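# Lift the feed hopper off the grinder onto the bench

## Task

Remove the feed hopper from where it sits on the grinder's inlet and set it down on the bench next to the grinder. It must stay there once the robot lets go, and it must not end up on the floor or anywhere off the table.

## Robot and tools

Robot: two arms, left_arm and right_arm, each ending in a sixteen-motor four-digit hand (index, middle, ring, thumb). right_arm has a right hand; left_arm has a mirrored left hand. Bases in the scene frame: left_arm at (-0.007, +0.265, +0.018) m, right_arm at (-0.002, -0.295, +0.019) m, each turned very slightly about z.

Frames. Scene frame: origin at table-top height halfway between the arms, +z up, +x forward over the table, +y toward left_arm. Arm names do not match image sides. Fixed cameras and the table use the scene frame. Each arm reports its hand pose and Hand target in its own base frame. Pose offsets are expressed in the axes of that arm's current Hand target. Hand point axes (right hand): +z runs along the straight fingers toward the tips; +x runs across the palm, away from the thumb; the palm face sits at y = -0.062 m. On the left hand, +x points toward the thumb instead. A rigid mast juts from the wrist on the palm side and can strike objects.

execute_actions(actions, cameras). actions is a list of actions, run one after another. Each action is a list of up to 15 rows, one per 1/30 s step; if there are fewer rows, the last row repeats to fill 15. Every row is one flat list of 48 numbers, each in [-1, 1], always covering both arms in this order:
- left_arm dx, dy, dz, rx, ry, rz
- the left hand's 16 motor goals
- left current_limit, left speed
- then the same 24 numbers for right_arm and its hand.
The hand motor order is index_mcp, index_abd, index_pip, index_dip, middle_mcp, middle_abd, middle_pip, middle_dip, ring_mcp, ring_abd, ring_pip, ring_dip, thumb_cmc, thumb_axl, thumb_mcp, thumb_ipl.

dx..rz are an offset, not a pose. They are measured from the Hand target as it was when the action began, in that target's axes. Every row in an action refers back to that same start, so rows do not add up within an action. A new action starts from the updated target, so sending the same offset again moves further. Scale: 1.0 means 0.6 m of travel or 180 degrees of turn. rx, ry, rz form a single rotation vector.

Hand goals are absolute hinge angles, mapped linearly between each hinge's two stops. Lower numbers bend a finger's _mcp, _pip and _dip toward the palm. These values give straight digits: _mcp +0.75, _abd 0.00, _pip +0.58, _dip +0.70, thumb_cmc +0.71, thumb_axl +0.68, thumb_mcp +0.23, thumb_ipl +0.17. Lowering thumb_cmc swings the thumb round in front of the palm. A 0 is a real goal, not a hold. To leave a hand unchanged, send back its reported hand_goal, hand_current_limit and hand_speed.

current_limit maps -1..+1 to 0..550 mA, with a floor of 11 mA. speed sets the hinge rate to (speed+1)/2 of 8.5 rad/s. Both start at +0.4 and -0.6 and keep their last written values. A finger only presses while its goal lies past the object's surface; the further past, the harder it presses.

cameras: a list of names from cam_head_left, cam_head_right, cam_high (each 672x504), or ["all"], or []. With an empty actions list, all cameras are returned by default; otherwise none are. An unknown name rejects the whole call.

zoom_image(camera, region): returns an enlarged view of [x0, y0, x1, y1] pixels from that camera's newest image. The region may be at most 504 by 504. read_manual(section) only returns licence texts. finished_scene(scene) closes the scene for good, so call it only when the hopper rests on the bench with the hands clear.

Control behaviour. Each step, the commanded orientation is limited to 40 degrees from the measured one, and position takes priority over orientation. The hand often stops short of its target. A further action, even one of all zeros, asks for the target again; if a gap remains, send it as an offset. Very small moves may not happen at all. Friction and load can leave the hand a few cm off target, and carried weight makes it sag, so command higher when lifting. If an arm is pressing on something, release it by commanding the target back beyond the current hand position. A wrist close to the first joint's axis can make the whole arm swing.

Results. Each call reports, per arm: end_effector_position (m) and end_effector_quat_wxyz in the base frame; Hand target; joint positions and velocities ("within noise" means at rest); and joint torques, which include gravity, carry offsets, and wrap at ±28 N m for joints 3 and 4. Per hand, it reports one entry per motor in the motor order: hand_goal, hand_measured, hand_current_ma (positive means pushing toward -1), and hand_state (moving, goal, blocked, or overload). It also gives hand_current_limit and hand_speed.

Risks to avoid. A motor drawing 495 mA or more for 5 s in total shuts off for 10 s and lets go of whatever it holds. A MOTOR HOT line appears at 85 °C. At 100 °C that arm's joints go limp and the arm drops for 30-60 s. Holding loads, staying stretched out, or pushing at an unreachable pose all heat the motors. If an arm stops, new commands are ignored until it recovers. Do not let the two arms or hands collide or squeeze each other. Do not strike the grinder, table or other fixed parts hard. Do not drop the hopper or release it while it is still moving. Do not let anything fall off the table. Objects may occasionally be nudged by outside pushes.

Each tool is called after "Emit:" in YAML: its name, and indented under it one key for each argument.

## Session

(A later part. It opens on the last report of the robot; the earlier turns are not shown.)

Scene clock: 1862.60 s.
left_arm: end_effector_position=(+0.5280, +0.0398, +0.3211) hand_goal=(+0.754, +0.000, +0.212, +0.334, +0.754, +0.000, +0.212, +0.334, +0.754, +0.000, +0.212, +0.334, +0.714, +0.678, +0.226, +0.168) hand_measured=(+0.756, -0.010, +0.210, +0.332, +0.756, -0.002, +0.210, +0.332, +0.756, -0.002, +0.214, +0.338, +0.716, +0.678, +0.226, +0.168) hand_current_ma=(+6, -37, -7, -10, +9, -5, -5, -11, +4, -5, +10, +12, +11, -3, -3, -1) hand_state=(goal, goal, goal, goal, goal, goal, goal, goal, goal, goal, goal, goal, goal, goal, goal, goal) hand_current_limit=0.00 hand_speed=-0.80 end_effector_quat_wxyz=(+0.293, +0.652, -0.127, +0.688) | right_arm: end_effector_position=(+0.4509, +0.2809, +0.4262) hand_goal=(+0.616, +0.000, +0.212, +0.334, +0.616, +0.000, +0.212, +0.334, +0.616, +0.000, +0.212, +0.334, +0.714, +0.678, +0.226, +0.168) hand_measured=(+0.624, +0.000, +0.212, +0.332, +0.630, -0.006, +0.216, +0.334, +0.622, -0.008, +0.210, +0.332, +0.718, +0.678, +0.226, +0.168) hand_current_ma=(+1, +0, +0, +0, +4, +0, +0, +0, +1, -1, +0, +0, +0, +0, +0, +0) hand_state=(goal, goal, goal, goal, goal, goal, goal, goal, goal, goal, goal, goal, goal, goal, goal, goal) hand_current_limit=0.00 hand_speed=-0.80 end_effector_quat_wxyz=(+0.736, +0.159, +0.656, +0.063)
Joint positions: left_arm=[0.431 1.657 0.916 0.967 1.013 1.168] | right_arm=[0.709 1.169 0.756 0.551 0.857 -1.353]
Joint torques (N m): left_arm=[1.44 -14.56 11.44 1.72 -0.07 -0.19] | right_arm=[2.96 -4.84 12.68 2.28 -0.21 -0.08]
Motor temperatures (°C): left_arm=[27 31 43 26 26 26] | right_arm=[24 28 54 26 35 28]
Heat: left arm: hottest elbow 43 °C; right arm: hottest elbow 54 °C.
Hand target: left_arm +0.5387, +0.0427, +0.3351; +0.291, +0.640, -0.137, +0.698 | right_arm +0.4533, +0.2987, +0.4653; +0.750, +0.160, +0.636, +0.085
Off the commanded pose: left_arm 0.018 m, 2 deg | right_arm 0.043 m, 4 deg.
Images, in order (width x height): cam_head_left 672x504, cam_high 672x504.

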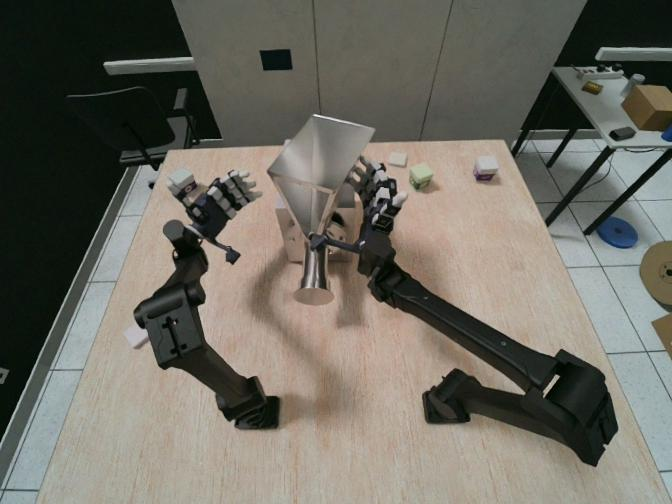

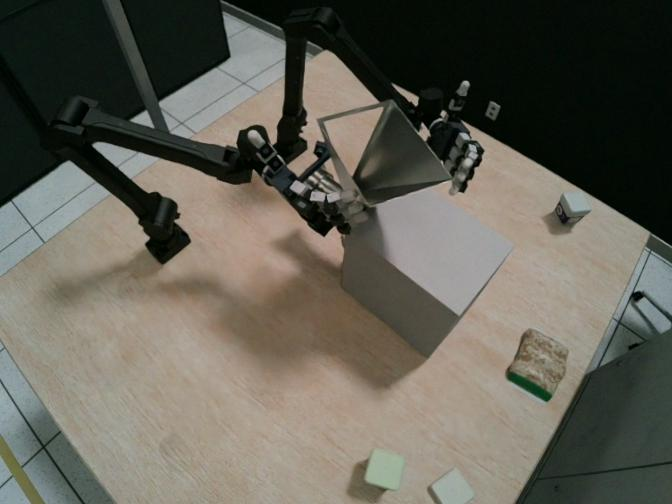

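Emit:
execute_actions:
  actions:
    - [[0,0,0,0,0,0,0.753,0,0.212,0.333,0.753,0,0.212,0.333,0.753,0,0.212,0.333,0.714,0.678,0.226,0.168,0.0,-0.8,0.0094,0.0265,-0.0037,0,0,0,0.616,0,0.212,0.333,0.616,0,0.212,0.333,0.616,0,0.212,0.333,0.714,0.678,0.226,0.168,0.0,-0.8]]
    - [[0,0,0,0,0,0,0.753,0,0.212,0.333,0.753,0,0.212,0.333,0.753,0,0.212,0.333,0.714,0.678,0.226,0.168,0.0,-0.8,0.0094,0.0265,-0.0037,0,0,0,0.616,0,0.212,0.333,0.616,0,0.212,0.333,0.616,0,0.212,0.333,0.714,0.678,0.226,0.168,0.0,-0.8]]
    - [[0,0,0,0,0,0,0.753,0,0.212,0.333,0.753,0,0.212,0.333,0.753,0,0.212,0.333,0.714,0.678,0.226,0.168,0.0,-0.8,0.0094,0.0265,-0.0037,0,0,0,0.616,0,0.212,0.333,0.616,0,0.212,0.333,0.616,0,0.212,0.333,0.714,0.678,0.226,0.168,0.0,-0.8]]
  cameras: ["cam_high","cam_head_left"]

Emit:
zoom_image:
  camera: "cam_head_left"
  region: [240, 100, 400, 260]

Emit:
zoom_image:
  camera: "cam_high"
  region: [280, 80, 480, 260]

Scene clock: 1883.77 s.
left_arm: end_effector_position=(+0.5280, +0.0398, +0.3211) hand_goal=(+0.754, +0.000, +0.212, +0.334, +0.754, +0.000, +0.212, +0.334, +0.754, +0.000, +0.212, +0.334, +0.714, +0.678, +0.226, +0.168) hand_measured=(+0.756, -0.010, +0.210, +0.332, +0.756, -0.002, +0.210, +0.332, +0.756, -0.002, +0.214, +0.338, +0.716, +0.678, +0.226, +0.168) hand_current_ma=(+6, -37, -7, -10, +9, -5, -5, -11, +4, -5, +10, +12, +11, -3, -3, -1) hand_state=(goal, goal, goal, goal, goal, goal, goal, goal, goal, goal, goal, goal, goal, goal, goal, goal) hand_current_limit=0.00 hand_speed=-0.80 end_effector_quat_wxyz=(+0.293, +0.652, -0.127, +0.688) | right_arm: end_effector_position=(+0.4583, +0.3206, +0.4245) hand_goal=(+0.616, +0.000, +0.212, +0.334, +0.616, +0.000, +0.212, +0.334, +0.616, +0.000, +0.212, +0.334, +0.714, +0.678, +0.226, +0.168) hand_measured=(+0.644, +0.002, +0.228, +0.340, +0.658, -0.006, +0.232, +0.344, +0.622, -0.008, +0.210, +0.332, +0.718, +0.678, +0.226, +0.168) hand_current_ma=(+14, +0, +4, +1, +32, -1, +7, +2, +1, -1, +0, +0, +0, +0, +0, +0) hand_state=(blocked, goal, goal, goal, blocked, goal, blocked, goal, goal, goal, goal, goal, goal, goal, goal, goal) hand_current_limit=0.00 hand_speed=-0.80 end_effector_quat_wxyz=(+0.737, +0.165, +0.654, +0.050)
Joint positions: left_arm=[0.431 1.657 0.916 0.967 1.013 1.168] | right_arm=[0.785 1.272 0.832 0.598 0.958 -1.384]
Joint torques (N m): left_arm=[1.26 -14.51 11.45 1.7 -0.06 -0.19] | right_arm=[4.13 -6.3 12.7 2.25 -0.61 -0.09]
Motor temperatures (°C): left_arm=[27 32 44 26 26 26] | right_arm=[24 28 55 26 34 28]
Heat: left arm: hottest elbow 44 °C; right arm: hottest elbow 55 °C.
Hand target: left_arm +0.5387, +0.0427, +0.3351; +0.291, +0.640, -0.137, +0.698 | right_arm +0.4534, +0.3497, +0.4653; +0.750, +0.160, +0.636, +0.085
Off the commanded pose: left_arm 0.018 m, 2 deg | right_arm 0.050 m, 5 deg.
Images, in order (width x height): cam_head_left 672x504, cam_high 672x504.

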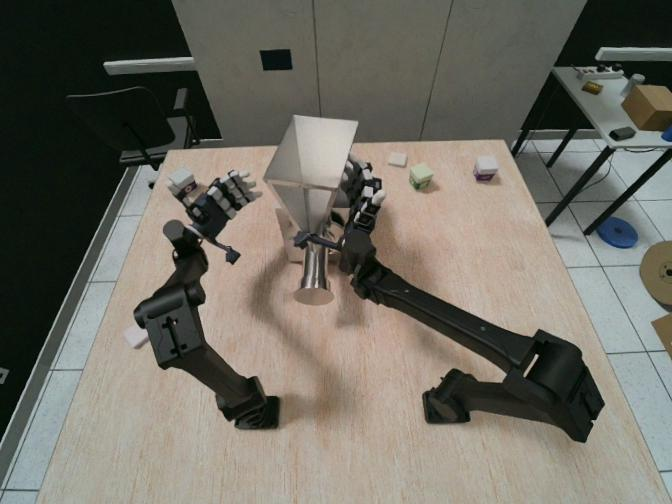

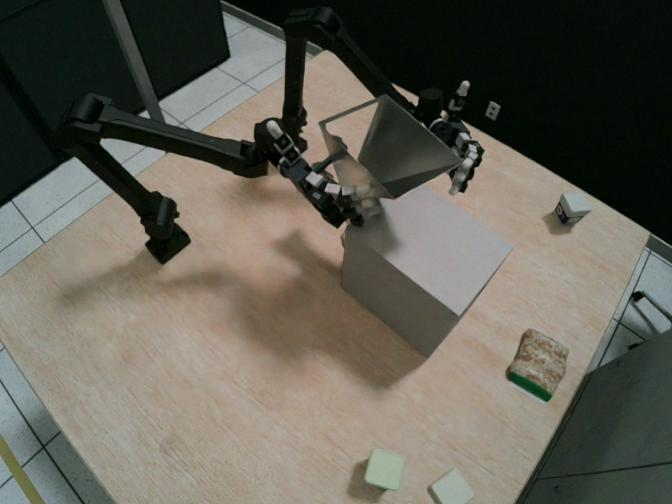

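Scaled by 3.150 from the camera's 672x504 image, which has a finer 960x720 frame.

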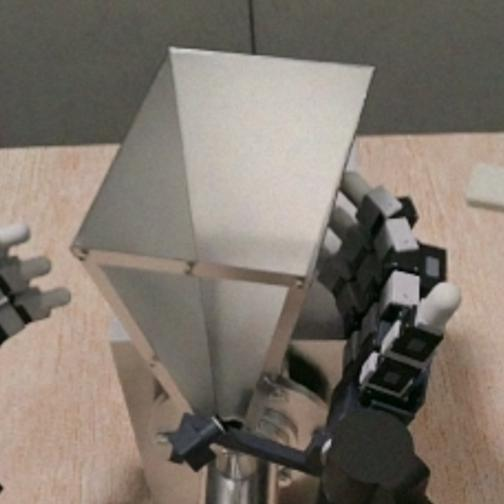

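Scaled by 2.520 from the camera's 672x504 image, which has a finer 960x720 frame.

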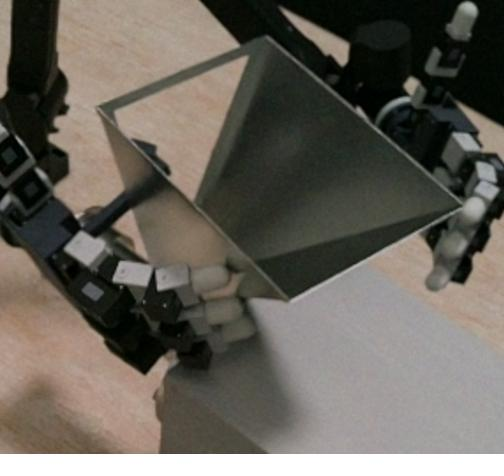

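Emit:
execute_actions:
  actions:
    - [[0.0338,0.0623,0,0.0511,0.0046,0.0017,0.753,0,0.212,0.333,0.753,0,0.212,0.333,0.753,0,0.212,0.333,0.714,0.678,0.226,0.168,0.0,-0.8,-0.0175,-0.0388,-0.0185,-0.0498,0.0233,0.0016,0.7,0,0.212,0.333,0.7,0,0.212,0.333,0.7,0,0.212,0.333,0.714,0.678,0.226,0.168,0.0,-0.8]]
    - [[0.0343,0.0613,-0.0095,0,0,0,0.753,0,0.212,0.333,0.753,0,0.212,0.333,0.753,0,0.212,0.333,0.714,0.678,0.226,0.168,0.0,-0.8,-0.0128,-0.0365,-0.0257,0,0,0,0.7,0,0.212,0.333,0.7,0,0.212,0.333,0.7,0,0.212,0.333,0.714,0.678,0.226,0.168,0.0,-0.8]]
    - [[0.0343,0.0613,-0.0095,0,0,0,0.7,0,0.212,0.333,0.7,0,0.212,0.333,0.7,0,0.212,0.333,0.714,0.678,0.226,0.168,0.0,-0.8,-0.0128,-0.0365,-0.0257,0,0,0,0.7,0,0.212,0.333,0.7,0,0.212,0.333,0.7,0,0.212,0.333,0.714,0.678,0.226,0.168,0.0,-0.8]]
    - [[0.0343,0.0613,-0.0095,0,0,0,0.7,0,0.212,0.333,0.7,0,0.212,0.333,0.7,0,0.212,0.333,0.714,0.678,0.226,0.168,0.0,-0.8,-0.0128,-0.0365,-0.0257,0,0,0,0.7,0,0.212,0.333,0.7,0,0.212,0.333,0.7,0,0.212,0.333,0.714,0.678,0.226,0.168,0.0,-0.8]]
  cameras: ["all"]

Emit:
zoom_image:
  camera: "cam_head_left"
  region: [240, 100, 400, 260]

Emit:
zoom_image:
  camera: "cam_head_right"
  region: [240, 100, 400, 260]

Emit:
zoom_image:
  camera: "cam_high"
  region: [280, 80, 480, 260]

Scene clock: 1939.40 s.
left_arm: end_effector_position=(+0.4474, -0.0553, +0.4467) hand_goal=(+0.700, +0.000, +0.212, +0.334, +0.700, +0.000, +0.212, +0.334, +0.700, +0.000, +0.212, +0.334, +0.714, +0.678, +0.226, +0.168) hand_measured=(+0.704, -0.010, +0.210, +0.332, +0.704, -0.002, +0.210, +0.332, +0.704, -0.002, +0.214, +0.338, +0.716, +0.678, +0.226, +0.168) hand_current_ma=(+16, -37, -5, -10, +21, -6, -4, -11, +17, -7, +8, +12, +11, -3, -3, -1) hand_state=(goal, goal, goal, goal, goal, goal, goal, goal, goal, goal, goal, goal, goal, goal, goal, goal) hand_current_limit=0.00 hand_speed=-0.80 end_effector_quat_wxyz=(+0.242, +0.651, -0.078, +0.715) | right_arm: end_effector_position=(+0.3947, +0.2618, +0.4615) hand_goal=(+0.700, +0.000, +0.212, +0.334, +0.700, +0.000, +0.212, +0.334, +0.700, +0.000, +0.212, +0.334, +0.714, +0.678, +0.226, +0.168) hand_measured=(+0.706, -0.004, +0.216, +0.336, +0.706, -0.010, +0.214, +0.336, +0.706, -0.008, +0.216, +0.336, +0.718, +0.678, +0.226, +0.168) hand_current_ma=(+1, +0, +0, +0, +1, -1, +0, +0, +1, -1, +0, +0, +0, +0, +0, +0) hand_state=(goal, goal, goal, goal, goal, goal, goal, goal, goal, goal, goal, goal, goal, goal, goal, goal) hand_current_limit=0.00 hand_speed=-0.80 end_effector_quat_wxyz=(+0.738, +0.092, +0.653, +0.143)
Joint positions: left_arm=[0.259 1.098 0.754 0.527 0.696 1.245] | right_arm=[0.661 0.936 0.679 0.417 0.604 -1.331]
Joint torques (N m): left_arm=[1.2 -8.06 9.66 1.05 -0.27 0.13] | right_arm=[0.67 -4.07 7.62 1.52 -0.05 0.21]
Motor temperatures (°C): left_arm=[27 32 45 26 26 26] | right_arm=[25 28 65 26 34 28]
Heat: left arm: hottest elbow 45 °C; right arm: hottest elbow 65 °C.
Hand target: left_arm +0.4506, -0.0570, +0.4415; +0.238, +0.655, -0.080, +0.712 | right_arm +0.3958, +0.2545, +0.4591; +0.736, +0.099, +0.654, +0.142
Off the commanded pose: left_arm 0.006 m, 1 deg | right_arm 0.008 m, 1 deg.

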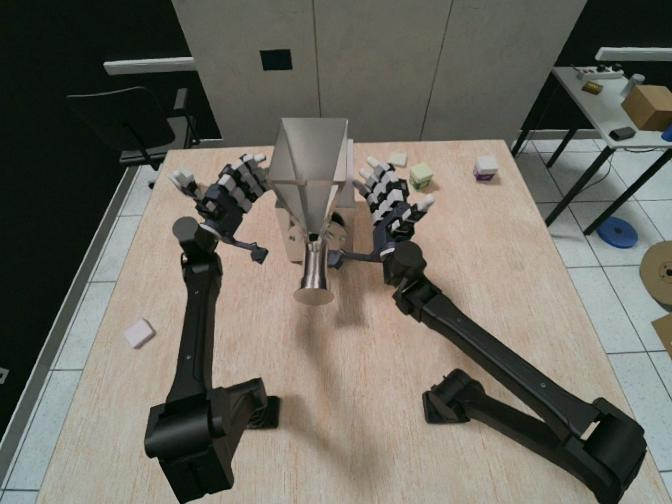

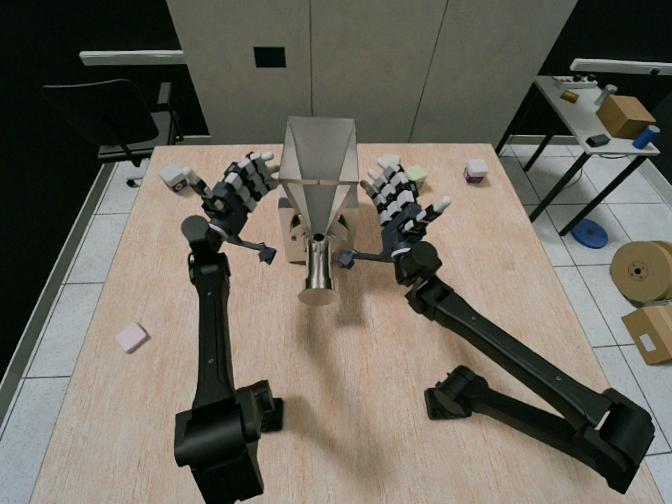

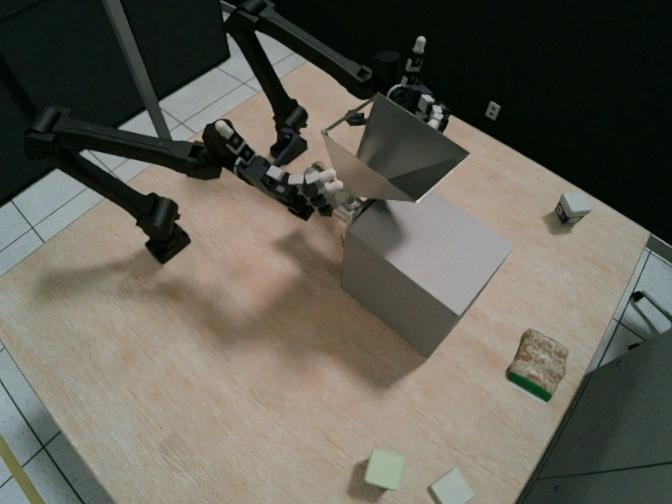

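Scaled by 3.150 from the camera's 672x504 image, which has a finer 960x720 frame.

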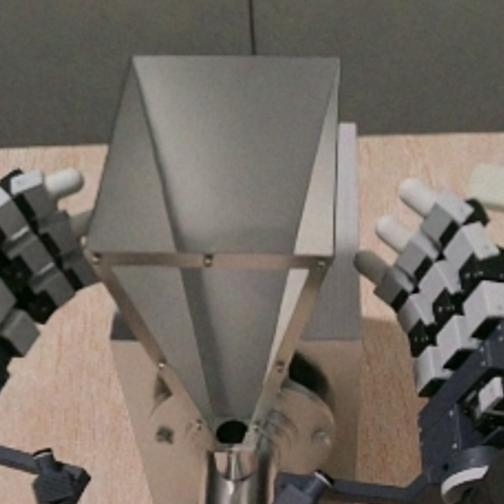

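Scaled by 3.150 from the camera's 672x504 image, which has a finer 960x720 frame.

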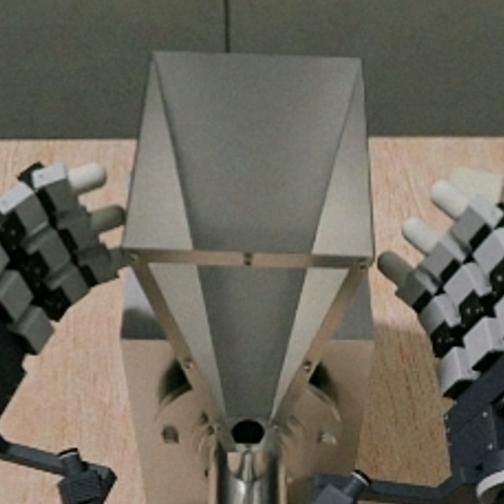

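Scaled by 2.520 from the camera's 672x504 image, which has a finer 960x720 frame.

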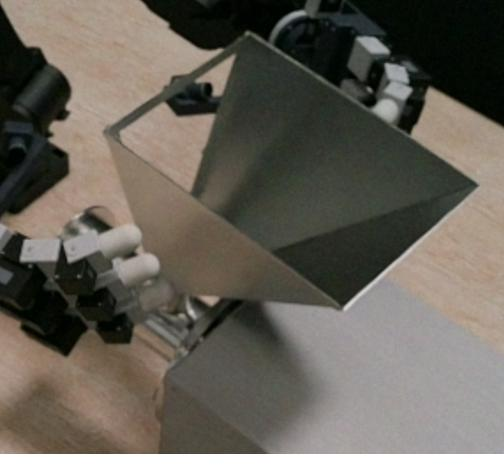

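Emit:
execute_actions:
  actions:
    - [[-0.0133,0.0202,0.004,0,0,0,0.62,0,0.212,0.333,0.62,0,0.212,0.333,0.62,0,0.212,0.333,0.714,0.678,0.226,0.168,-0.2,-0.8,0.0278,0.0125,0.008,0,0,0,0.62,0,0.212,0.333,0.62,0,0.212,0.333,0.62,0,0.212,0.333,0.714,0.678,0.226,0.168,-0.2,-0.8]]
    - [[-0.0133,0.0202,0.004,0,0,0,0.6,0,0.212,0.333,0.6,0,0.212,0.333,0.6,0,0.212,0.333,0.714,0.678,0.226,0.168,-0.2,-0.8,0.0278,0.0125,0.008,0,0,0,0.6,0,0.212,0.333,0.6,0,0.212,0.333,0.6,0,0.212,0.333,0.714,0.678,0.226,0.168,-0.2,-0.8]]
    - [[0,0,0,0,0,0,0.52,0,0.212,0.333,0.52,0,0.212,0.333,0.52,0,0.212,0.333,0.714,0.678,0.226,0.168,-0.2,-0.9,0,0,0,0,0,0,0.52,0,0.212,0.333,0.52,0,0.212,0.333,0.52,0,0.212,0.333,0.714,0.678,0.226,0.168,-0.2,-0.9]]
    - [[0,0,0,0,0,0,0.46,0,0.212,0.333,0.46,0,0.212,0.333,0.46,0,0.212,0.333,0.714,0.678,0.226,0.168,-0.2,-0.9,0,0,0,0,0,0,0.46,0,0.212,0.333,0.46,0,0.212,0.333,0.46,0,0.212,0.333,0.714,0.678,0.226,0.168,-0.2,-0.9]]
  cameras: ["cam_high","cam_head_left"]

Emit:
zoom_image:
  camera: "cam_high"
  region: [280, 80, 480, 260]

Scene clock: 1974.40 s.
left_arm: end_effector_position=(+0.4480, -0.0802, +0.4323) hand_goal=(+0.460, +0.000, +0.212, +0.334, +0.460, +0.000, +0.212, +0.334, +0.460, +0.000, +0.212, +0.334, +0.714, +0.678, +0.226, +0.168) hand_measured=(+0.470, -0.010, +0.212, +0.332, +0.466, -0.002, +0.210, +0.332, +0.466, -0.002, +0.214, +0.338, +0.716, +0.678, +0.226, +0.168) hand_current_ma=(+44, -37, +1, -5, +29, -6, -4, -11, +24, -7, +8, +12, +11, -3, -3, -1) hand_state=(goal, goal, goal, goal, goal, goal, goal, goal, goal, goal, goal, goal, goal, goal, goal, goal) hand_current_limit=-0.20 hand_speed=-0.90 end_effector_quat_wxyz=(+0.243, +0.657, -0.073, +0.710) | right_arm: end_effector_position=(+0.4119, +0.2757, +0.4358) hand_goal=(+0.460, +0.000, +0.212, +0.334, +0.460, +0.000, +0.212, +0.334, +0.460, +0.000, +0.212, +0.334, +0.714, +0.678, +0.226, +0.168) hand_measured=(+0.468, -0.004, +0.216, +0.336, +0.468, -0.010, +0.214, +0.336, +0.468, -0.008, +0.216, +0.336, +0.718, +0.678, +0.226, +0.168) hand_current_ma=(+1, +0, +0, +0, +1, -1, +0, +0, +1, -1, +0, +0, +0, +0, +0, +0) hand_state=(goal, goal, goal, goal, goal, goal, goal, goal, goal, goal, goal, goal, goal, goal, goal, goal) hand_current_limit=-0.20 hand_speed=-0.90 end_effector_quat_wxyz=(+0.736, +0.099, +0.656, +0.134)
Joint positions: left_arm=[0.186 1.089 0.717 0.527 0.621 1.26] | right_arm=[0.675 1.033 0.672 0.511 0.641 -1.331]
Joint torques (N m): left_arm=[1.26 -9.23 9.2 1.5 -0.14 0.07] | right_arm=[2.55 -4.13 7.54 2.44 0.08 0.21]
Motor temperatures (°C): left_arm=[27 31 44 26 26 25] | right_arm=[24 28 55 26 33 28]
Heat: left arm: hottest elbow 44 °C; right arm: hottest elbow 55 °C.
Hand target: left_arm +0.4446, -0.0838, +0.4312; +0.238, +0.656, -0.080, +0.712 | right_arm +0.4077, +0.2803, +0.4342; +0.736, +0.099, +0.654, +0.142
Off the commanded pose: left_arm 0.005 m, 1 deg | right_arm 0.006 m, 1 deg.
Images, in order (width x height): cam_head_left 672x504, cam_high 672x504.

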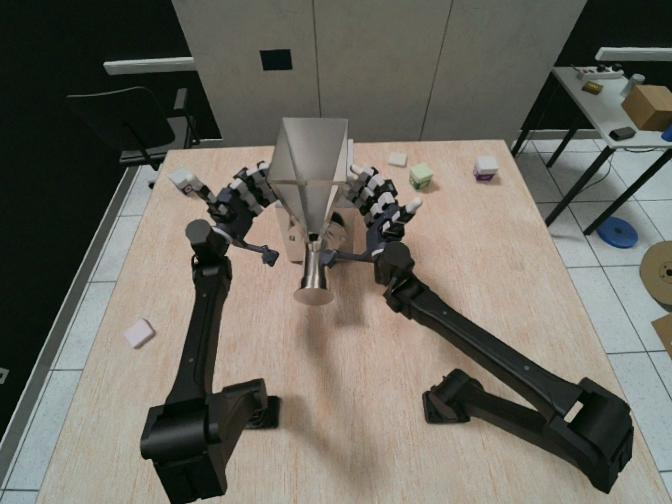

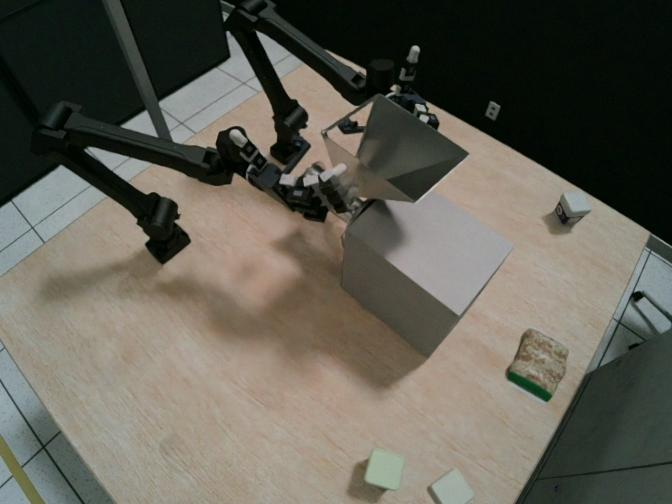

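Scaled by 2.520 from the camera's 672x504 image, which has a finer 960x720 frame.

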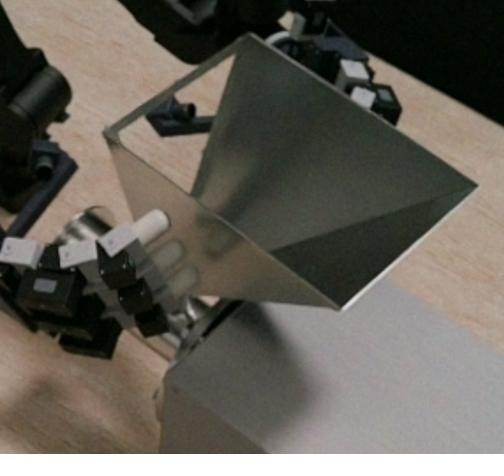

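Emit:
execute_actions:
  actions:
    - [[-0.0032,0.0117,0.0057,0,0,0,0.44,0,0.212,0.333,0.43,0,0.212,0.333,0.43,0,0.212,0.333,0.714,0.678,0.226,0.168,0.0,-0.9,0.0113,0.0313,0.0013,0,0,0,0.44,0,0.212,0.333,0.44,0,0.212,0.333,0.44,0,0.212,0.333,0.714,0.678,0.226,0.168,0.0,-0.9]]
    - [[-0.005,0.0158,0.014,-0.016,0,0,0.35,0,0.212,0.333,0.33,0,0.212,0.333,0.33,0,0.212,0.333,0.714,0.678,0.226,0.168,0.3,-0.9,0.0075,0.0167,0.0117,-0.016,0,0,0.28,0,0.212,0.333,0.28,0,0.212,0.333,0.28,0,0.212,0.333,0.714,0.678,0.226,0.168,0.3,-0.9]]
    - [[-0.005,0.0158,0.014,-0.016,0,0,0.28,0,0.212,0.333,0.26,0,0.212,0.333,0.26,0,0.212,0.333,0.714,0.678,0.226,0.168,0.5,-0.9,0.0075,0.0167,0.0117,-0.016,0,0,0.16,0,0.212,0.333,0.16,0,0.212,0.333,0.16,0,0.212,0.333,0.714,0.678,0.226,0.168,0.5,-0.9]]
  cameras: ["cam_high","cam_head_left"]

Emit:
zoom_image:
  camera: "cam_high"
  region: [280, 80, 480, 260]

Emit:
zoom_image:
  camera: "cam_head_left"
  region: [240, 100, 400, 260]

Scene clock: 1992.83 s.
left_arm: end_effector_position=(+0.4606, -0.0787, +0.4241) hand_goal=(+0.280, +0.000, +0.212, +0.334, +0.260, +0.000, +0.212, +0.334, +0.260, +0.000, +0.212, +0.334, +0.714, +0.678, +0.226, +0.168) hand_measured=(+0.350, +0.020, +0.224, +0.336, +0.342, +0.022, +0.220, +0.332, +0.334, +0.034, +0.220, +0.336, +0.716, +0.678, +0.226, +0.168) hand_current_ma=(+340, +78, +53, +6, +405, +79, +35, -5, +364, +127, +34, +9, +11, -3, -3, -1) hand_state=(blocked, blocked, goal, goal, blocked, blocked, goal, goal, blocked, blocked, goal, goal, goal, goal, goal, goal) hand_current_limit=0.50 hand_speed=-0.90 end_effector_quat_wxyz=(+0.245, +0.656, -0.056, +0.711) | right_arm: end_effector_position=(+0.4290, +0.2829, +0.4181) hand_goal=(+0.160, +0.000, +0.212, +0.334, +0.160, +0.000, +0.212, +0.334, +0.160, +0.000, +0.212, +0.334, +0.714, +0.678, +0.226, +0.168) hand_measured=(+0.216, -0.002, +0.224, +0.338, +0.268, +0.008, +0.232, +0.342, +0.310, +0.048, +0.228, +0.330, +0.718, +0.678, +0.226, +0.168) hand_current_ma=(+54, +0, +2, +0, +195, +1, +6, +1, +378, +27, +4, +0, +0, +0, +0, +0) hand_state=(blocked, goal, goal, goal, blocked, goal, goal, goal, blocked, blocked, goal, goal, goal, goal, goal, goal) hand_current_limit=0.50 hand_speed=-0.90 end_effector_quat_wxyz=(+0.739, +0.101, +0.652, +0.135)
Joint positions: left_arm=[0.173 1.132 0.714 0.577 0.585 1.235] | right_arm=[0.661 1.12 0.672 0.608 0.628 -1.331]
Joint torques (N m): left_arm=[-3.14 -8.12 11.34 1.92 2.65 0.19] | right_arm=[4.78 -3.19 10.91 2.17 -2.24 0.05]
Heat: left arm: hottest elbow 45 °C; right arm: hottest elbow 53 °C.
Hand target: left_arm +0.4506, -0.1172, +0.4314; +0.271, +0.643, -0.116, +0.707 | right_arm +0.4204, +0.3229, +0.4343; +0.741, +0.062, +0.646, +0.175
Off the commanded pose: left_arm 0.040 m, 8 deg | right_arm 0.044 m, 6 deg.
Images, in order (width x height): cam_head_left 672x504, cam_high 672x504.

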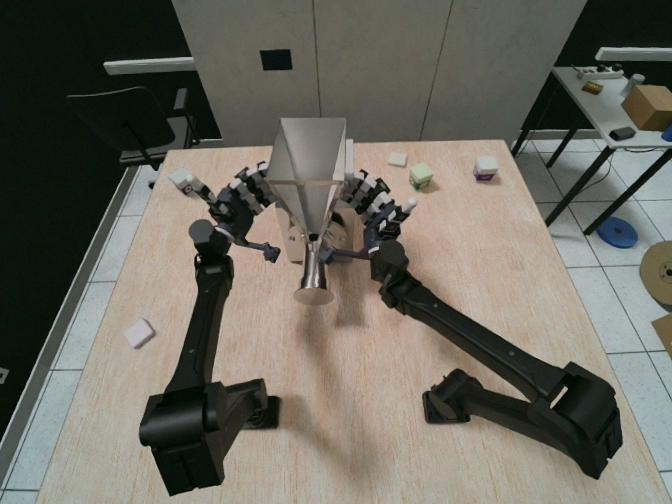

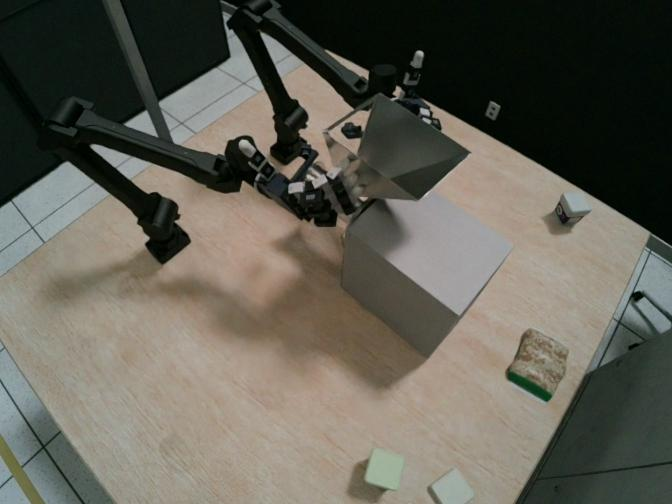

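Scaled by 2.520 from the camera's 672x504 image, which has a finer 960x720 frame.

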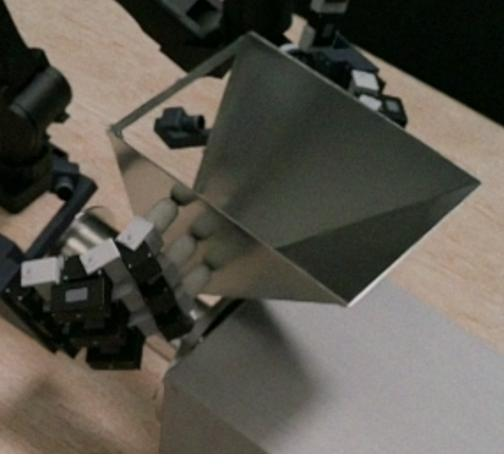

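Scaled by 3.150 from the camera's 672x504 image, which has a finer 960x720 frame.

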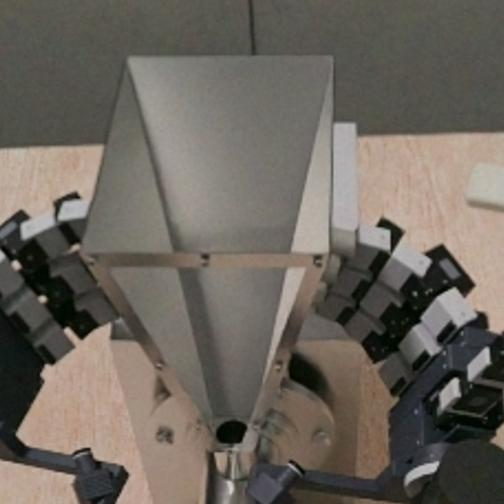

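Emit:
execute_actions:
  actions:
    - [[0.048,0.0095,0.006,0,0.01,0,0.26,0,0.212,0.333,0.25,0,0.212,0.333,0.25,0,0.212,0.333,0.714,0.678,0.226,0.168,0.6,-0.9,-0.0475,0.0165,0.006,0,-0.01,-0.015,0.02,0,0.212,0.333,0.08,0,0.212,0.333,0.14,0,0.212,0.333,0.714,0.678,0.226,0.168,0.6,-0.9]]
    - [[0.048,0.0095,0.006,0,0.01,0,0.25,0,0.212,0.333,0.24,0,0.212,0.333,0.23,0,0.212,0.333,0.714,0.678,0.226,0.168,0.6,-0.9,-0.0475,0.0165,0.006,0,-0.01,0,0.0,0,0.212,0.333,0.05,0,0.212,0.333,0.1,0,0.212,0.333,0.714,0.678,0.226,0.168,0.6,-0.9]]
    - [[0.048,0.0095,0.006,0,0,0,0.25,0,0.212,0.333,0.24,0,0.212,0.333,0.22,0,0.212,0.333,0.714,0.678,0.226,0.168,0.6,-0.9,-0.0475,0.0165,0.006,0,0,0,0.0,0,0.212,0.333,0.04,0,0.212,0.333,0.08,0,0.212,0.333,0.714,0.678,0.226,0.168,0.6,-0.9]]
  cameras: ["cam_high","cam_head_left"]

Emit:
zoom_image:
  camera: "cam_high"
  region: [280, 80, 480, 260]

Emit:
zoom_image:
  camera: "cam_head_left"
  region: [240, 100, 400, 260]

Scene clock: 2005.03 s.
left_arm: end_effector_position=(+0.4665, -0.0767, +0.4336) hand_goal=(+0.250, +0.000, +0.212, +0.334, +0.240, +0.000, +0.212, +0.334, +0.220, +0.000, +0.212, +0.334, +0.714, +0.678, +0.226, +0.168) hand_measured=(+0.296, -0.014, +0.208, +0.324, +0.298, -0.012, +0.220, +0.332, +0.296, -0.012, +0.232, +0.340, +0.716, +0.678, +0.226, +0.168) hand_current_ma=(+219, -50, -15, -38, +282, -42, +34, -4, +371, -44, +82, +22, +11, -3, -3, -1) hand_state=(blocked, goal, goal, goal, blocked, goal, goal, goal, blocked, goal, goal, goal, goal, goal, goal, goal) hand_current_limit=0.60 hand_speed=-0.90 end_effector_quat_wxyz=(+0.254, +0.681, -0.037, +0.686) | right_arm: end_effector_position=(+0.4317, +0.2769, +0.4322) hand_goal=(+0.000, +0.000, +0.212, +0.334, +0.040, +0.000, +0.212, +0.334, +0.080, +0.000, +0.212, +0.334, +0.714, +0.678, +0.226, +0.168) hand_measured=(+0.100, -0.032, +0.216, +0.320, +0.124, -0.004, +0.236, +0.344, +0.132, -0.002, +0.232, +0.340, +0.718, +0.678, +0.226, +0.168) hand_current_ma=(+168, -13, +0, -4, +122, +0, +9, +2, +49, +0, +7, +1, +0, +0, +0, +0) hand_state=(blocked, blocked, goal, goal, blocked, goal, blocked, goal, blocked, goal, blocked, goal, goal, goal, goal, goal) hand_current_limit=0.60 hand_speed=-0.90 end_effector_quat_wxyz=(+0.732, +0.081, +0.671, +0.084)
Joint positions: left_arm=[0.173 1.105 0.756 0.434 0.58 1.223] | right_arm=[0.655 1.059 0.722 0.446 0.657 -1.405]
Joint torques (N m): left_arm=[-2.84 -13.57 17.76 2.22 2.27 -0.12] | right_arm=[5.83 -6.3 16.77 2.22 -2.38 -0.08]
Motor temperatures (°C): left_arm=[27 30 45 26 29 25] | right_arm=[24 28 54 26 39 28]
Heat: left arm: hottest elbow 45 °C; right arm: hottest elbow 54 °C.
Hand target: left_arm +0.4461, -0.1152, +0.5200; +0.275, +0.620, -0.107, +0.727 | right_arm +0.4137, +0.3255, +0.5251; +0.764, +0.052, +0.623, +0.156
Off the commanded pose: left_arm 0.097 m, 12 deg | right_arm 0.106 m, 11 deg.
Images, in order (width x height): cam_head_left 672x504, cam_high 672x504.

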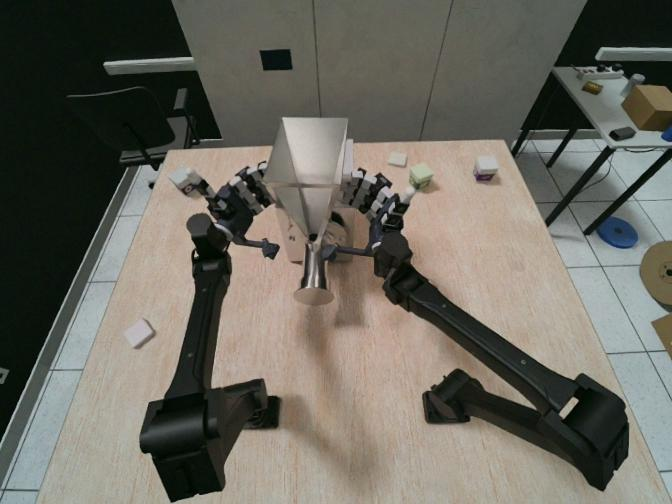

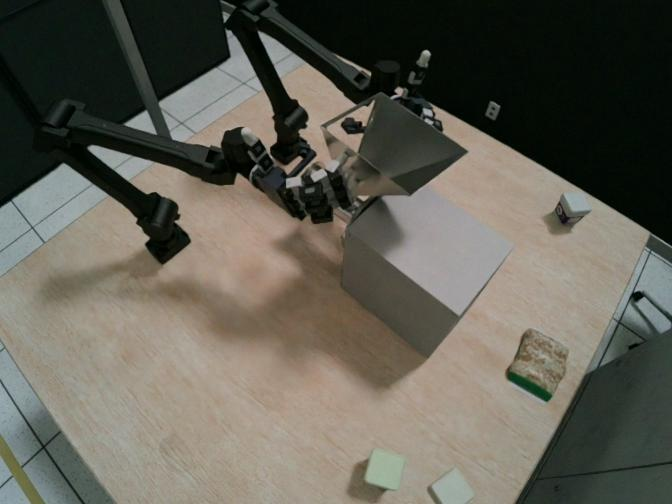

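Scaled by 2.520 from the camera's 672x504 image, which has a finer 960x720 frame.

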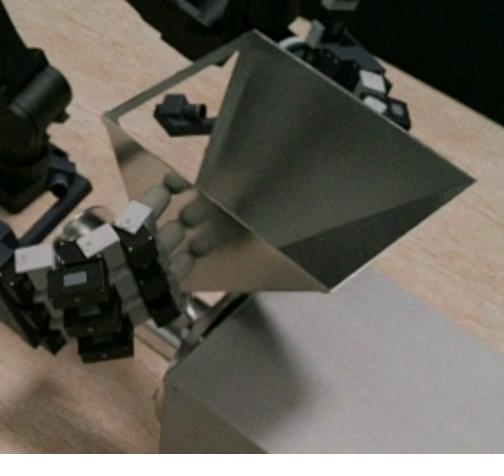

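Scaled by 3.150 from the camera's 672x504 image, which has a finer 960x720 frame.

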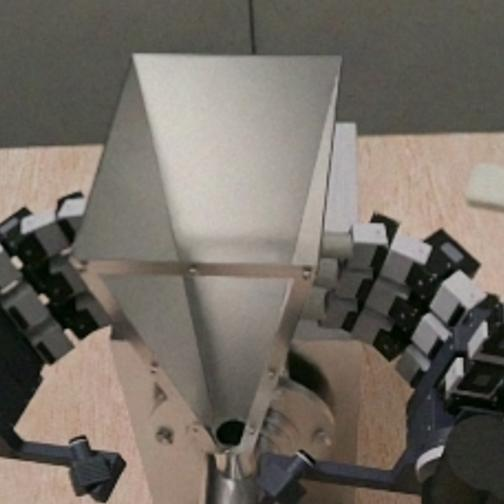

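Emit:
execute_actions:
  actions:
    - [[0.048,0.0095,0.006,0,0,0,0.2,0,0.212,0.333,0.19,0,0.212,0.333,0.18,0,0.212,0.333,0.714,0.678,0.226,0.168,0.6,-0.9,-0.0475,0.0165,0.006,0,0,0,-0.1,0,0.212,0.333,-0.1,0,0.212,0.333,-0.1,0,0.212,0.333,0.714,0.678,0.226,0.168,0.6,-0.8]]
    - [[0.048,0.0095,0.006,0,0,0,0.2,0,0.212,0.333,0.19,0,0.212,0.333,0.17,0,0.212,0.333,0.714,0.678,0.226,0.168,0.6,-0.9,-0.0475,0.0165,0.006,0,0,0,-0.15,0,0.212,0.333,-0.15,0,0.212,0.333,-0.15,0,0.212,0.333,0.714,0.678,0.226,0.168,0.6,-0.8]]
  cameras: ["cam_high","cam_head_left"]

Emit:
zoom_image:
  camera: "cam_high"
  region: [280, 80, 480, 260]

Emit:
zoom_image:
  camera: "cam_head_left"
  region: [240, 100, 400, 260]

Scene clock: 2018.03 s.
left_arm: end_effector_position=(+0.4692, -0.0739, +0.4454) hand_goal=(+0.200, +0.000, +0.212, +0.334, +0.190, +0.000, +0.212, +0.334, +0.170, +0.000, +0.212, +0.334, +0.714, +0.678, +0.226, +0.168) hand_measured=(+0.258, -0.078, +0.206, +0.320, +0.268, -0.030, +0.220, +0.334, +0.264, -0.022, +0.232, +0.340, +0.716, +0.678, +0.226, +0.168) hand_current_ma=(+285, -311, -22, -62, +384, -114, +36, -1, +440, -80, +82, +27, +11, -3, -3, -1) hand_state=(blocked, blocked, goal, goal, blocked, blocked, goal, goal, blocked, blocked, goal, goal, goal, goal, goal, goal) hand_current_limit=0.60 hand_speed=-0.90 end_effector_quat_wxyz=(+0.250, +0.707, -0.033, +0.661) | right_arm: end_effector_position=(+0.4330, +0.2724, +0.4465) hand_goal=(-0.150, +0.000, +0.212, +0.334, -0.150, +0.000, +0.212, +0.334, -0.150, +0.000, +0.212, +0.334, +0.714, +0.678, +0.226, +0.168) hand_measured=(+0.050, -0.092, +0.226, +0.318, -0.022, -0.018, +0.238, +0.344, -0.146, -0.004, +0.214, +0.336, +0.718, +0.678, +0.226, +0.168) hand_current_ma=(+440, -101, +4, -4, +275, -4, +11, +2, +0, +0, +0, +0, +0, +0, +0, +0) hand_state=(blocked, blocked, goal, goal, blocked, goal, blocked, goal, goal, goal, goal, goal, goal, goal, goal, goal) hand_current_limit=0.60 hand_speed=-0.80 end_effector_quat_wxyz=(+0.715, +0.059, +0.696, +0.041)
Joint positions: left_arm=[0.184 1.075 0.816 0.258 0.593 1.257] | right_arm=[0.651 1.007 0.792 0.247 0.678 -1.449]
Joint torques (N m): left_arm=[-2.55 -15.44 21.29 2.93 2.62 -0.49] | right_arm=[6.77 -7.12 19.33 3.14 -2.85 0.37]
Motor temperatures (°C): left_arm=[27 31 50 26 30 26] | right_arm=[25 29 58 26 43 28]
Heat: left arm: hottest elbow 50 °C; right arm: hottest elbow 58 °C.
Hand target: left_arm +0.4416, -0.1129, +0.5786; +0.275, +0.620, -0.107, +0.727 | right_arm +0.4073, +0.3279, +0.5853; +0.764, +0.052, +0.624, +0.156
Off the commanded pose: left_arm 0.142 m, 15 deg | right_arm 0.152 m, 17 deg.
Images, in order (width x height): cam_head_left 672x504, cam_high 672x504.

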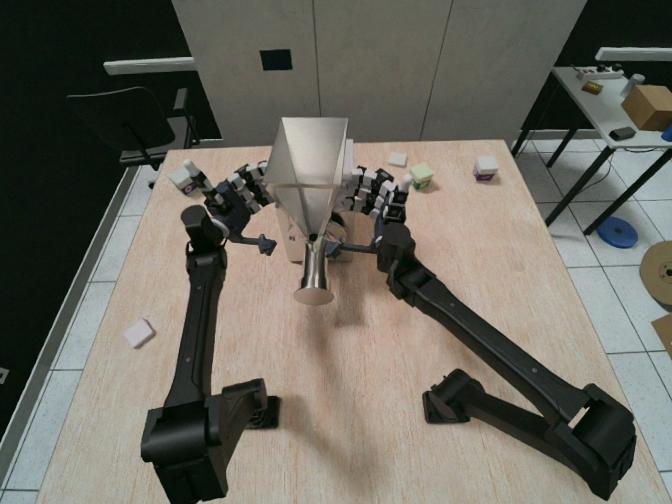

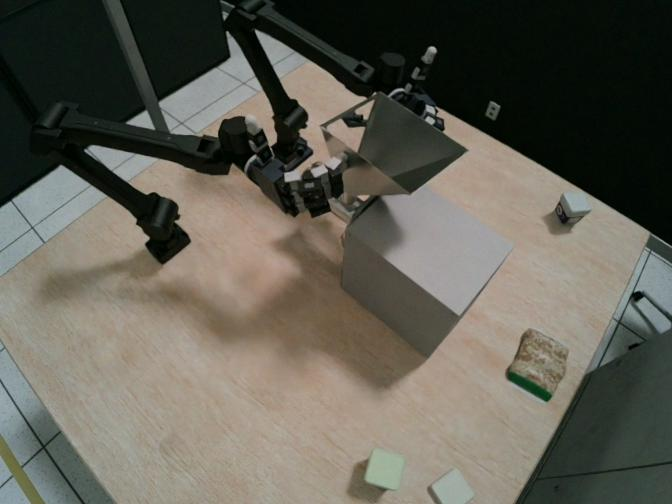

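Scaled by 2.520 from the camera's 672x504 image, which has a finer 960x720 frame.

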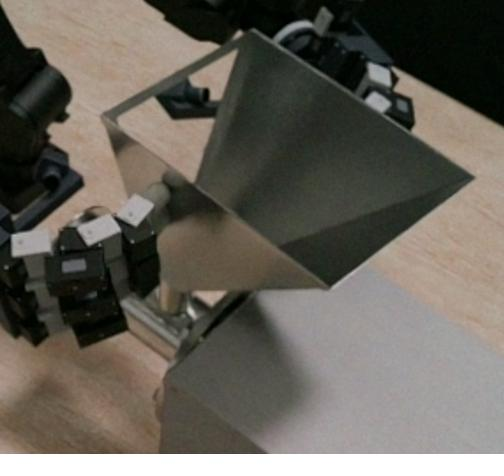

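Scaled by 3.150 from the camera's 672x504 image, which has a finer 960x720 frame.

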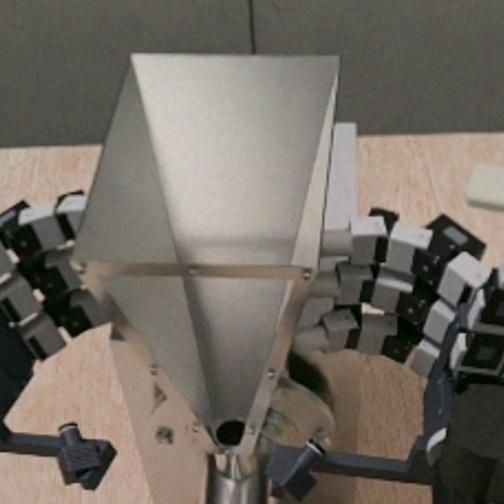

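Emit:
execute_actions:
  actions:
    - [[-0.0013,-0.0222,0.0448,0,0,0.02,0.2,0,0.212,0.333,0.19,0,0.212,0.333,0.17,0,0.212,0.333,0.714,0.678,0.226,0.168,0.6,-0.9,-0.0052,0.004,-0.0496,0,0,0.05,-0.15,0,0.212,0.333,-0.15,0,0.212,0.333,-0.15,0,0.212,0.333,0.714,0.678,0.226,0.168,0.6,-0.8]]
    - [[0.0013,0.0222,-0.0448,0,0,0,0.2,0,0.212,0.333,0.19,0,0.212,0.333,0.17,0,0.212,0.333,0.714,0.678,0.226,0.168,0.6,-0.9,0.0052,-0.004,0.0496,0,0,0.02,-0.15,0,0.212,0.333,-0.15,0,0.212,0.333,-0.15,0,0.212,0.333,0.714,0.678,0.226,0.168,0.6,-0.8]]
  cameras: ["cam_high","cam_head_left"]

Emit:
zoom_image:
  camera: "cam_high"
  region: [280, 80, 480, 260]

Emit:
zoom_image:
  camera: "cam_head_left"
  region: [240, 100, 400, 260]

Scene clock: 2064.43 s.
left_arm: end_effector_position=(+0.4803, -0.0736, +0.4679) hand_goal=(+0.200, +0.000, +0.212, +0.334, +0.190, +0.000, +0.212, +0.334, +0.170, +0.000, +0.212, +0.334, +0.714, +0.678, +0.226, +0.168) hand_measured=(+0.256, -0.128, +0.214, +0.316, +0.224, -0.034, +0.220, +0.332, +0.176, -0.012, +0.216, +0.338, +0.716, +0.678, +0.226, +0.168) hand_current_ma=(+270, -440, +7, -81, +157, -131, +29, -5, +26, -46, +12, +12, +11, -3, -3, -1) hand_state=(blocked, blocked, goal, goal, blocked, blocked, goal, goal, goal, goal, goal, goal, goal, goal, goal, goal) hand_current_limit=0.60 hand_speed=-0.90 end_effector_quat_wxyz=(+0.229, +0.694, -0.062, +0.679) | right_arm: end_effector_position=(+0.4348, +0.2685, +0.4486) hand_goal=(-0.150, +0.000, +0.212, +0.334, -0.150, +0.000, +0.212, +0.334, -0.150, +0.000, +0.212, +0.334, +0.714, +0.678, +0.226, +0.168) hand_measured=(-0.018, -0.110, +0.234, +0.336, -0.040, -0.062, +0.212, +0.320, -0.148, -0.004, +0.192, +0.316, +0.718, +0.678, +0.226, +0.168) hand_current_ma=(+289, -139, +8, +0, +205, -45, +0, -3, +0, +0, -7, -5, +0, +0, +0, +0) hand_state=(blocked, blocked, blocked, goal, blocked, blocked, goal, goal, goal, goal, blocked, goal, goal, goal, goal, goal) hand_current_limit=0.60 hand_speed=-0.80 end_effector_quat_wxyz=(+0.706, +0.102, +0.697, +0.073)
Joint positions: left_arm=[0.188 1.105 0.893 0.246 0.601 1.317] | right_arm=[0.658 1.014 0.793 0.23 0.7 -1.329]
Joint torques (N m): left_arm=[-2.43 -16.5 18.1 2.92 2.27 -0.46] | right_arm=[7.53 -5.95 17.94 5.03 -3.21 1.34]
Motor temperatures (°C): left_arm=[27 31 61 26 33 26] | right_arm=[25 29 92 26 58 28]
Heat: left arm: hottest elbow 61 °C; right arm: hottest elbow 92 °C. Fold the right arm in close to its base, or ease its load, before you think long.
Hand target: left_arm +0.4415, -0.1132, +0.5780; +0.251, +0.617, -0.127, +0.735 | right_arm +0.4071, +0.3283, +0.5855; +0.743, +0.120, +0.614, +0.239
Off the commanded pose: left_arm 0.123 m, 14 deg | right_arm 0.152 m, 22 deg.
MOTOR HOT: joint 3 (elbow) of the right arm reports 92 °C; the controller stops that arm at 100 °C. To cool a motor, set the load down, stop pushing, or move to a pose that needs little force.
Images, in order (width x height): cam_head_left 672x504, cam_high 672x504.

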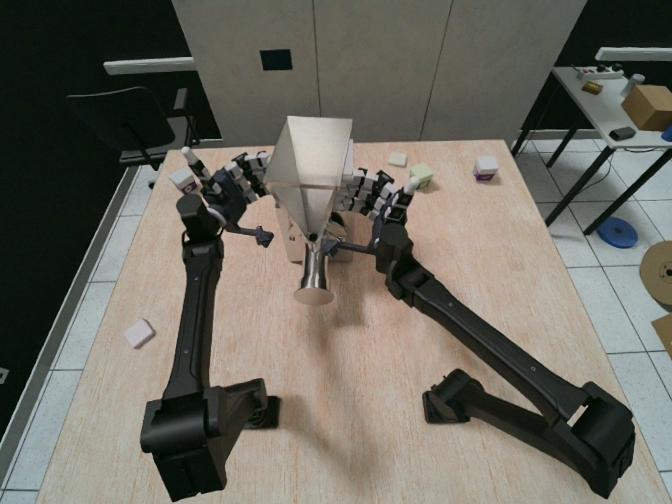

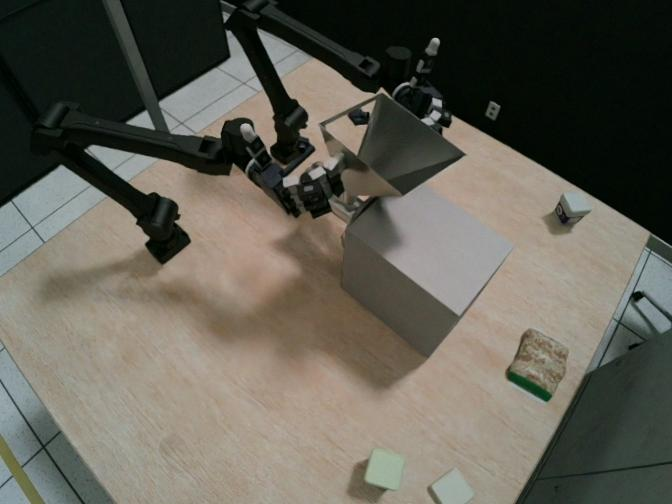

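Scaled by 2.520 from the camera's 672x504 image, which has a finer 960x720 frame.

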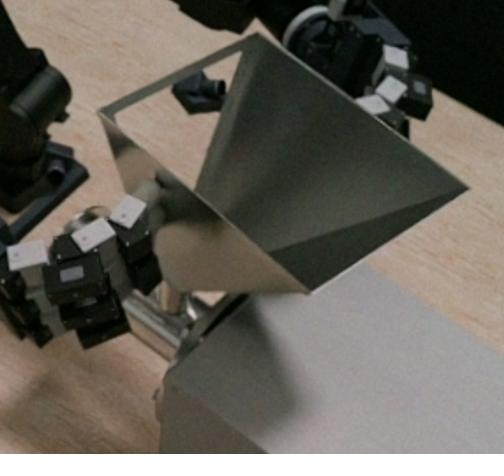

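Scaled by 3.150 from the camera's 672x504 image, which has a finer 960x720 frame.

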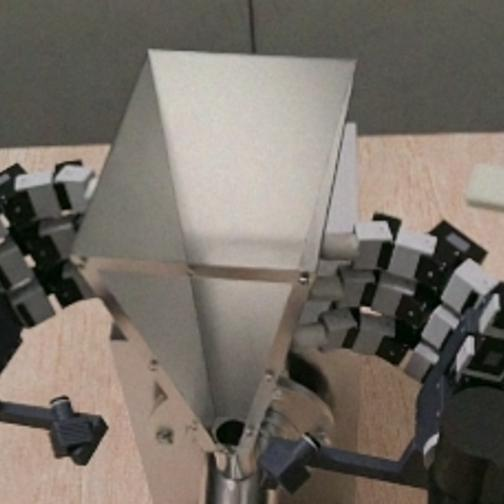

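Emit:
execute_actions:
  actions:
    - [[-0.04,-0.01,0,0,0,0,0.4,0,0.212,0.333,0.4,0,0.212,0.333,0.4,0,0.212,0.333,0.714,0.678,0.226,0.168,0.0,-0.7,0.08,-0.03,0,0,0,-0.02,0.3,0,0.212,0.333,0.3,0,0.212,0.333,0.3,0,0.212,0.333,0.714,0.678,0.226,0.168,0.0,-0.6]]
    - [[-0.05,-0.05,0,0,0,0,0.7,0,0.212,0.333,0.7,0,0.212,0.333,0.7,0,0.212,0.333,0.714,0.678,0.226,0.168,0.0,-0.6,0.08,-0.08,0,0,0,0,0.7,0,0.212,0.333,0.7,0,0.212,0.333,0.7,0,0.212,0.333,0.714,0.678,0.226,0.168,0.0,-0.5]]
    - [[-0.06,-0.07,0,0,0,0,0.753,0,0.212,0.333,0.753,0,0.212,0.333,0.753,0,0.212,0.333,0.714,0.678,0.226,0.168,0.0,-0.8,0.09,-0.09,-0.05,0,0,0,0.753,0,0.212,0.333,0.753,0,0.212,0.333,0.753,0,0.212,0.333,0.714,0.678,0.226,0.168,0.0,-0.8]]
    - [[-0.07,-0.07,0,0,0,0,0.753,0,0.212,0.333,0.753,0,0.212,0.333,0.753,0,0.212,0.333,0.714,0.678,0.226,0.168,0.0,-0.8,0.09,-0.05,-0.09,0,0,0,0.753,0,0.212,0.333,0.753,0,0.212,0.333,0.753,0,0.212,0.333,0.714,0.678,0.226,0.168,0.0,-0.8]]
    - [[-0.07,-0.05,0,0,0,0,0.753,0,0.212,0.333,0.753,0,0.212,0.333,0.753,0,0.212,0.333,0.714,0.678,0.226,0.168,0.0,-0.8,0.06,0,-0.09,0,0,0,0.753,0,0.212,0.333,0.753,0,0.212,0.333,0.753,0,0.212,0.333,0.714,0.678,0.226,0.168,0.0,-0.8]]
  cameras: ["cam_head_left"]

Scene clock: 2079.93 s.
left_arm: end_effector_position=(+0.5368, -0.0277, +0.3690) hand_goal=(+0.754, +0.000, +0.212, +0.334, +0.754, +0.000, +0.212, +0.334, +0.754, +0.000, +0.212, +0.334, +0.714, +0.678, +0.226, +0.168) hand_measured=(+0.754, -0.010, +0.214, +0.332, +0.754, -0.010, +0.210, +0.330, +0.754, -0.010, +0.214, +0.338, +0.716, +0.678, +0.226, +0.168) hand_current_ma=(+2, -39, +9, -7, +2, -34, -8, -12, +1, -39, +8, +12, +9, -3, -3, -1) hand_state=(goal, goal, goal, goal, goal, goal, goal, goal, goal, goal, goal, goal, goal, goal, goal, goal) hand_current_limit=0.00 hand_speed=-0.80 end_effector_quat_wxyz=(+0.254, +0.633, -0.120, +0.721) | right_arm: end_effector_position=(+0.3421, +0.2858, +0.2837) hand_goal=(+0.754, +0.000, +0.212, +0.334, +0.754, +0.000, +0.212, +0.334, +0.754, +0.000, +0.212, +0.334, +0.714, +0.678, +0.226, +0.168) hand_measured=(+0.758, -0.006, +0.210, +0.332, +0.756, -0.006, +0.210, +0.332, +0.756, -0.002, +0.210, +0.332, +0.718, +0.678, +0.226, +0.168) hand_current_ma=(+0, -1, +0, +0, +0, -1, +0, +0, +0, +0, +0, +0, +0, +0, +0, +0) hand_state=(goal, goal, goal, goal, goal, goal, goal, goal, goal, goal, goal, goal, goal, goal, goal, goal) hand_current_limit=0.00 hand_speed=-0.80 end_effector_quat_wxyz=(+0.748, +0.107, +0.618, +0.215)
Joint positions: left_arm=[0.281 1.522 0.893 0.873 0.792 1.244] | right_arm=[0.812 1.447 0.325 1.399 0.685 -1.297]
Joint torques (N m): left_arm=[2.02 -14.92 11.28 1.96 -0.03 -0.2] | right_arm=[2.49 -4.95 4.45 2.26 0.01 -0.09]
Motor temperatures (°C): left_arm=[27 32 65 27 32 26] | right_arm=[25 29 90 27 62 29]
Heat: left arm: hottest elbow 65 °C; right arm: hottest elbow 90 °C. Fold the right arm in close to its base, or ease its load, before you think long.
Hand target: left_arm +0.5402, -0.0240, +0.3906; +0.252, +0.617, -0.127, +0.735 | right_arm +0.3375, +0.2899, +0.2813; +0.750, +0.101, +0.617, +0.215
Off the commanded pose: left_arm 0.022 m, 3 deg | right_arm 0.007 m, 1 deg.
MOTOR HOT: still on. Joint 3 (elbow) of the right arm reports 90 °C.
Images, in order (width x height): cam_head_left 672x504.

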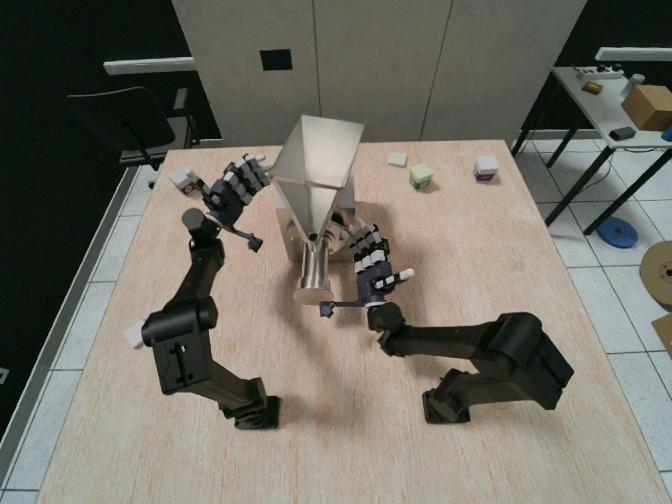

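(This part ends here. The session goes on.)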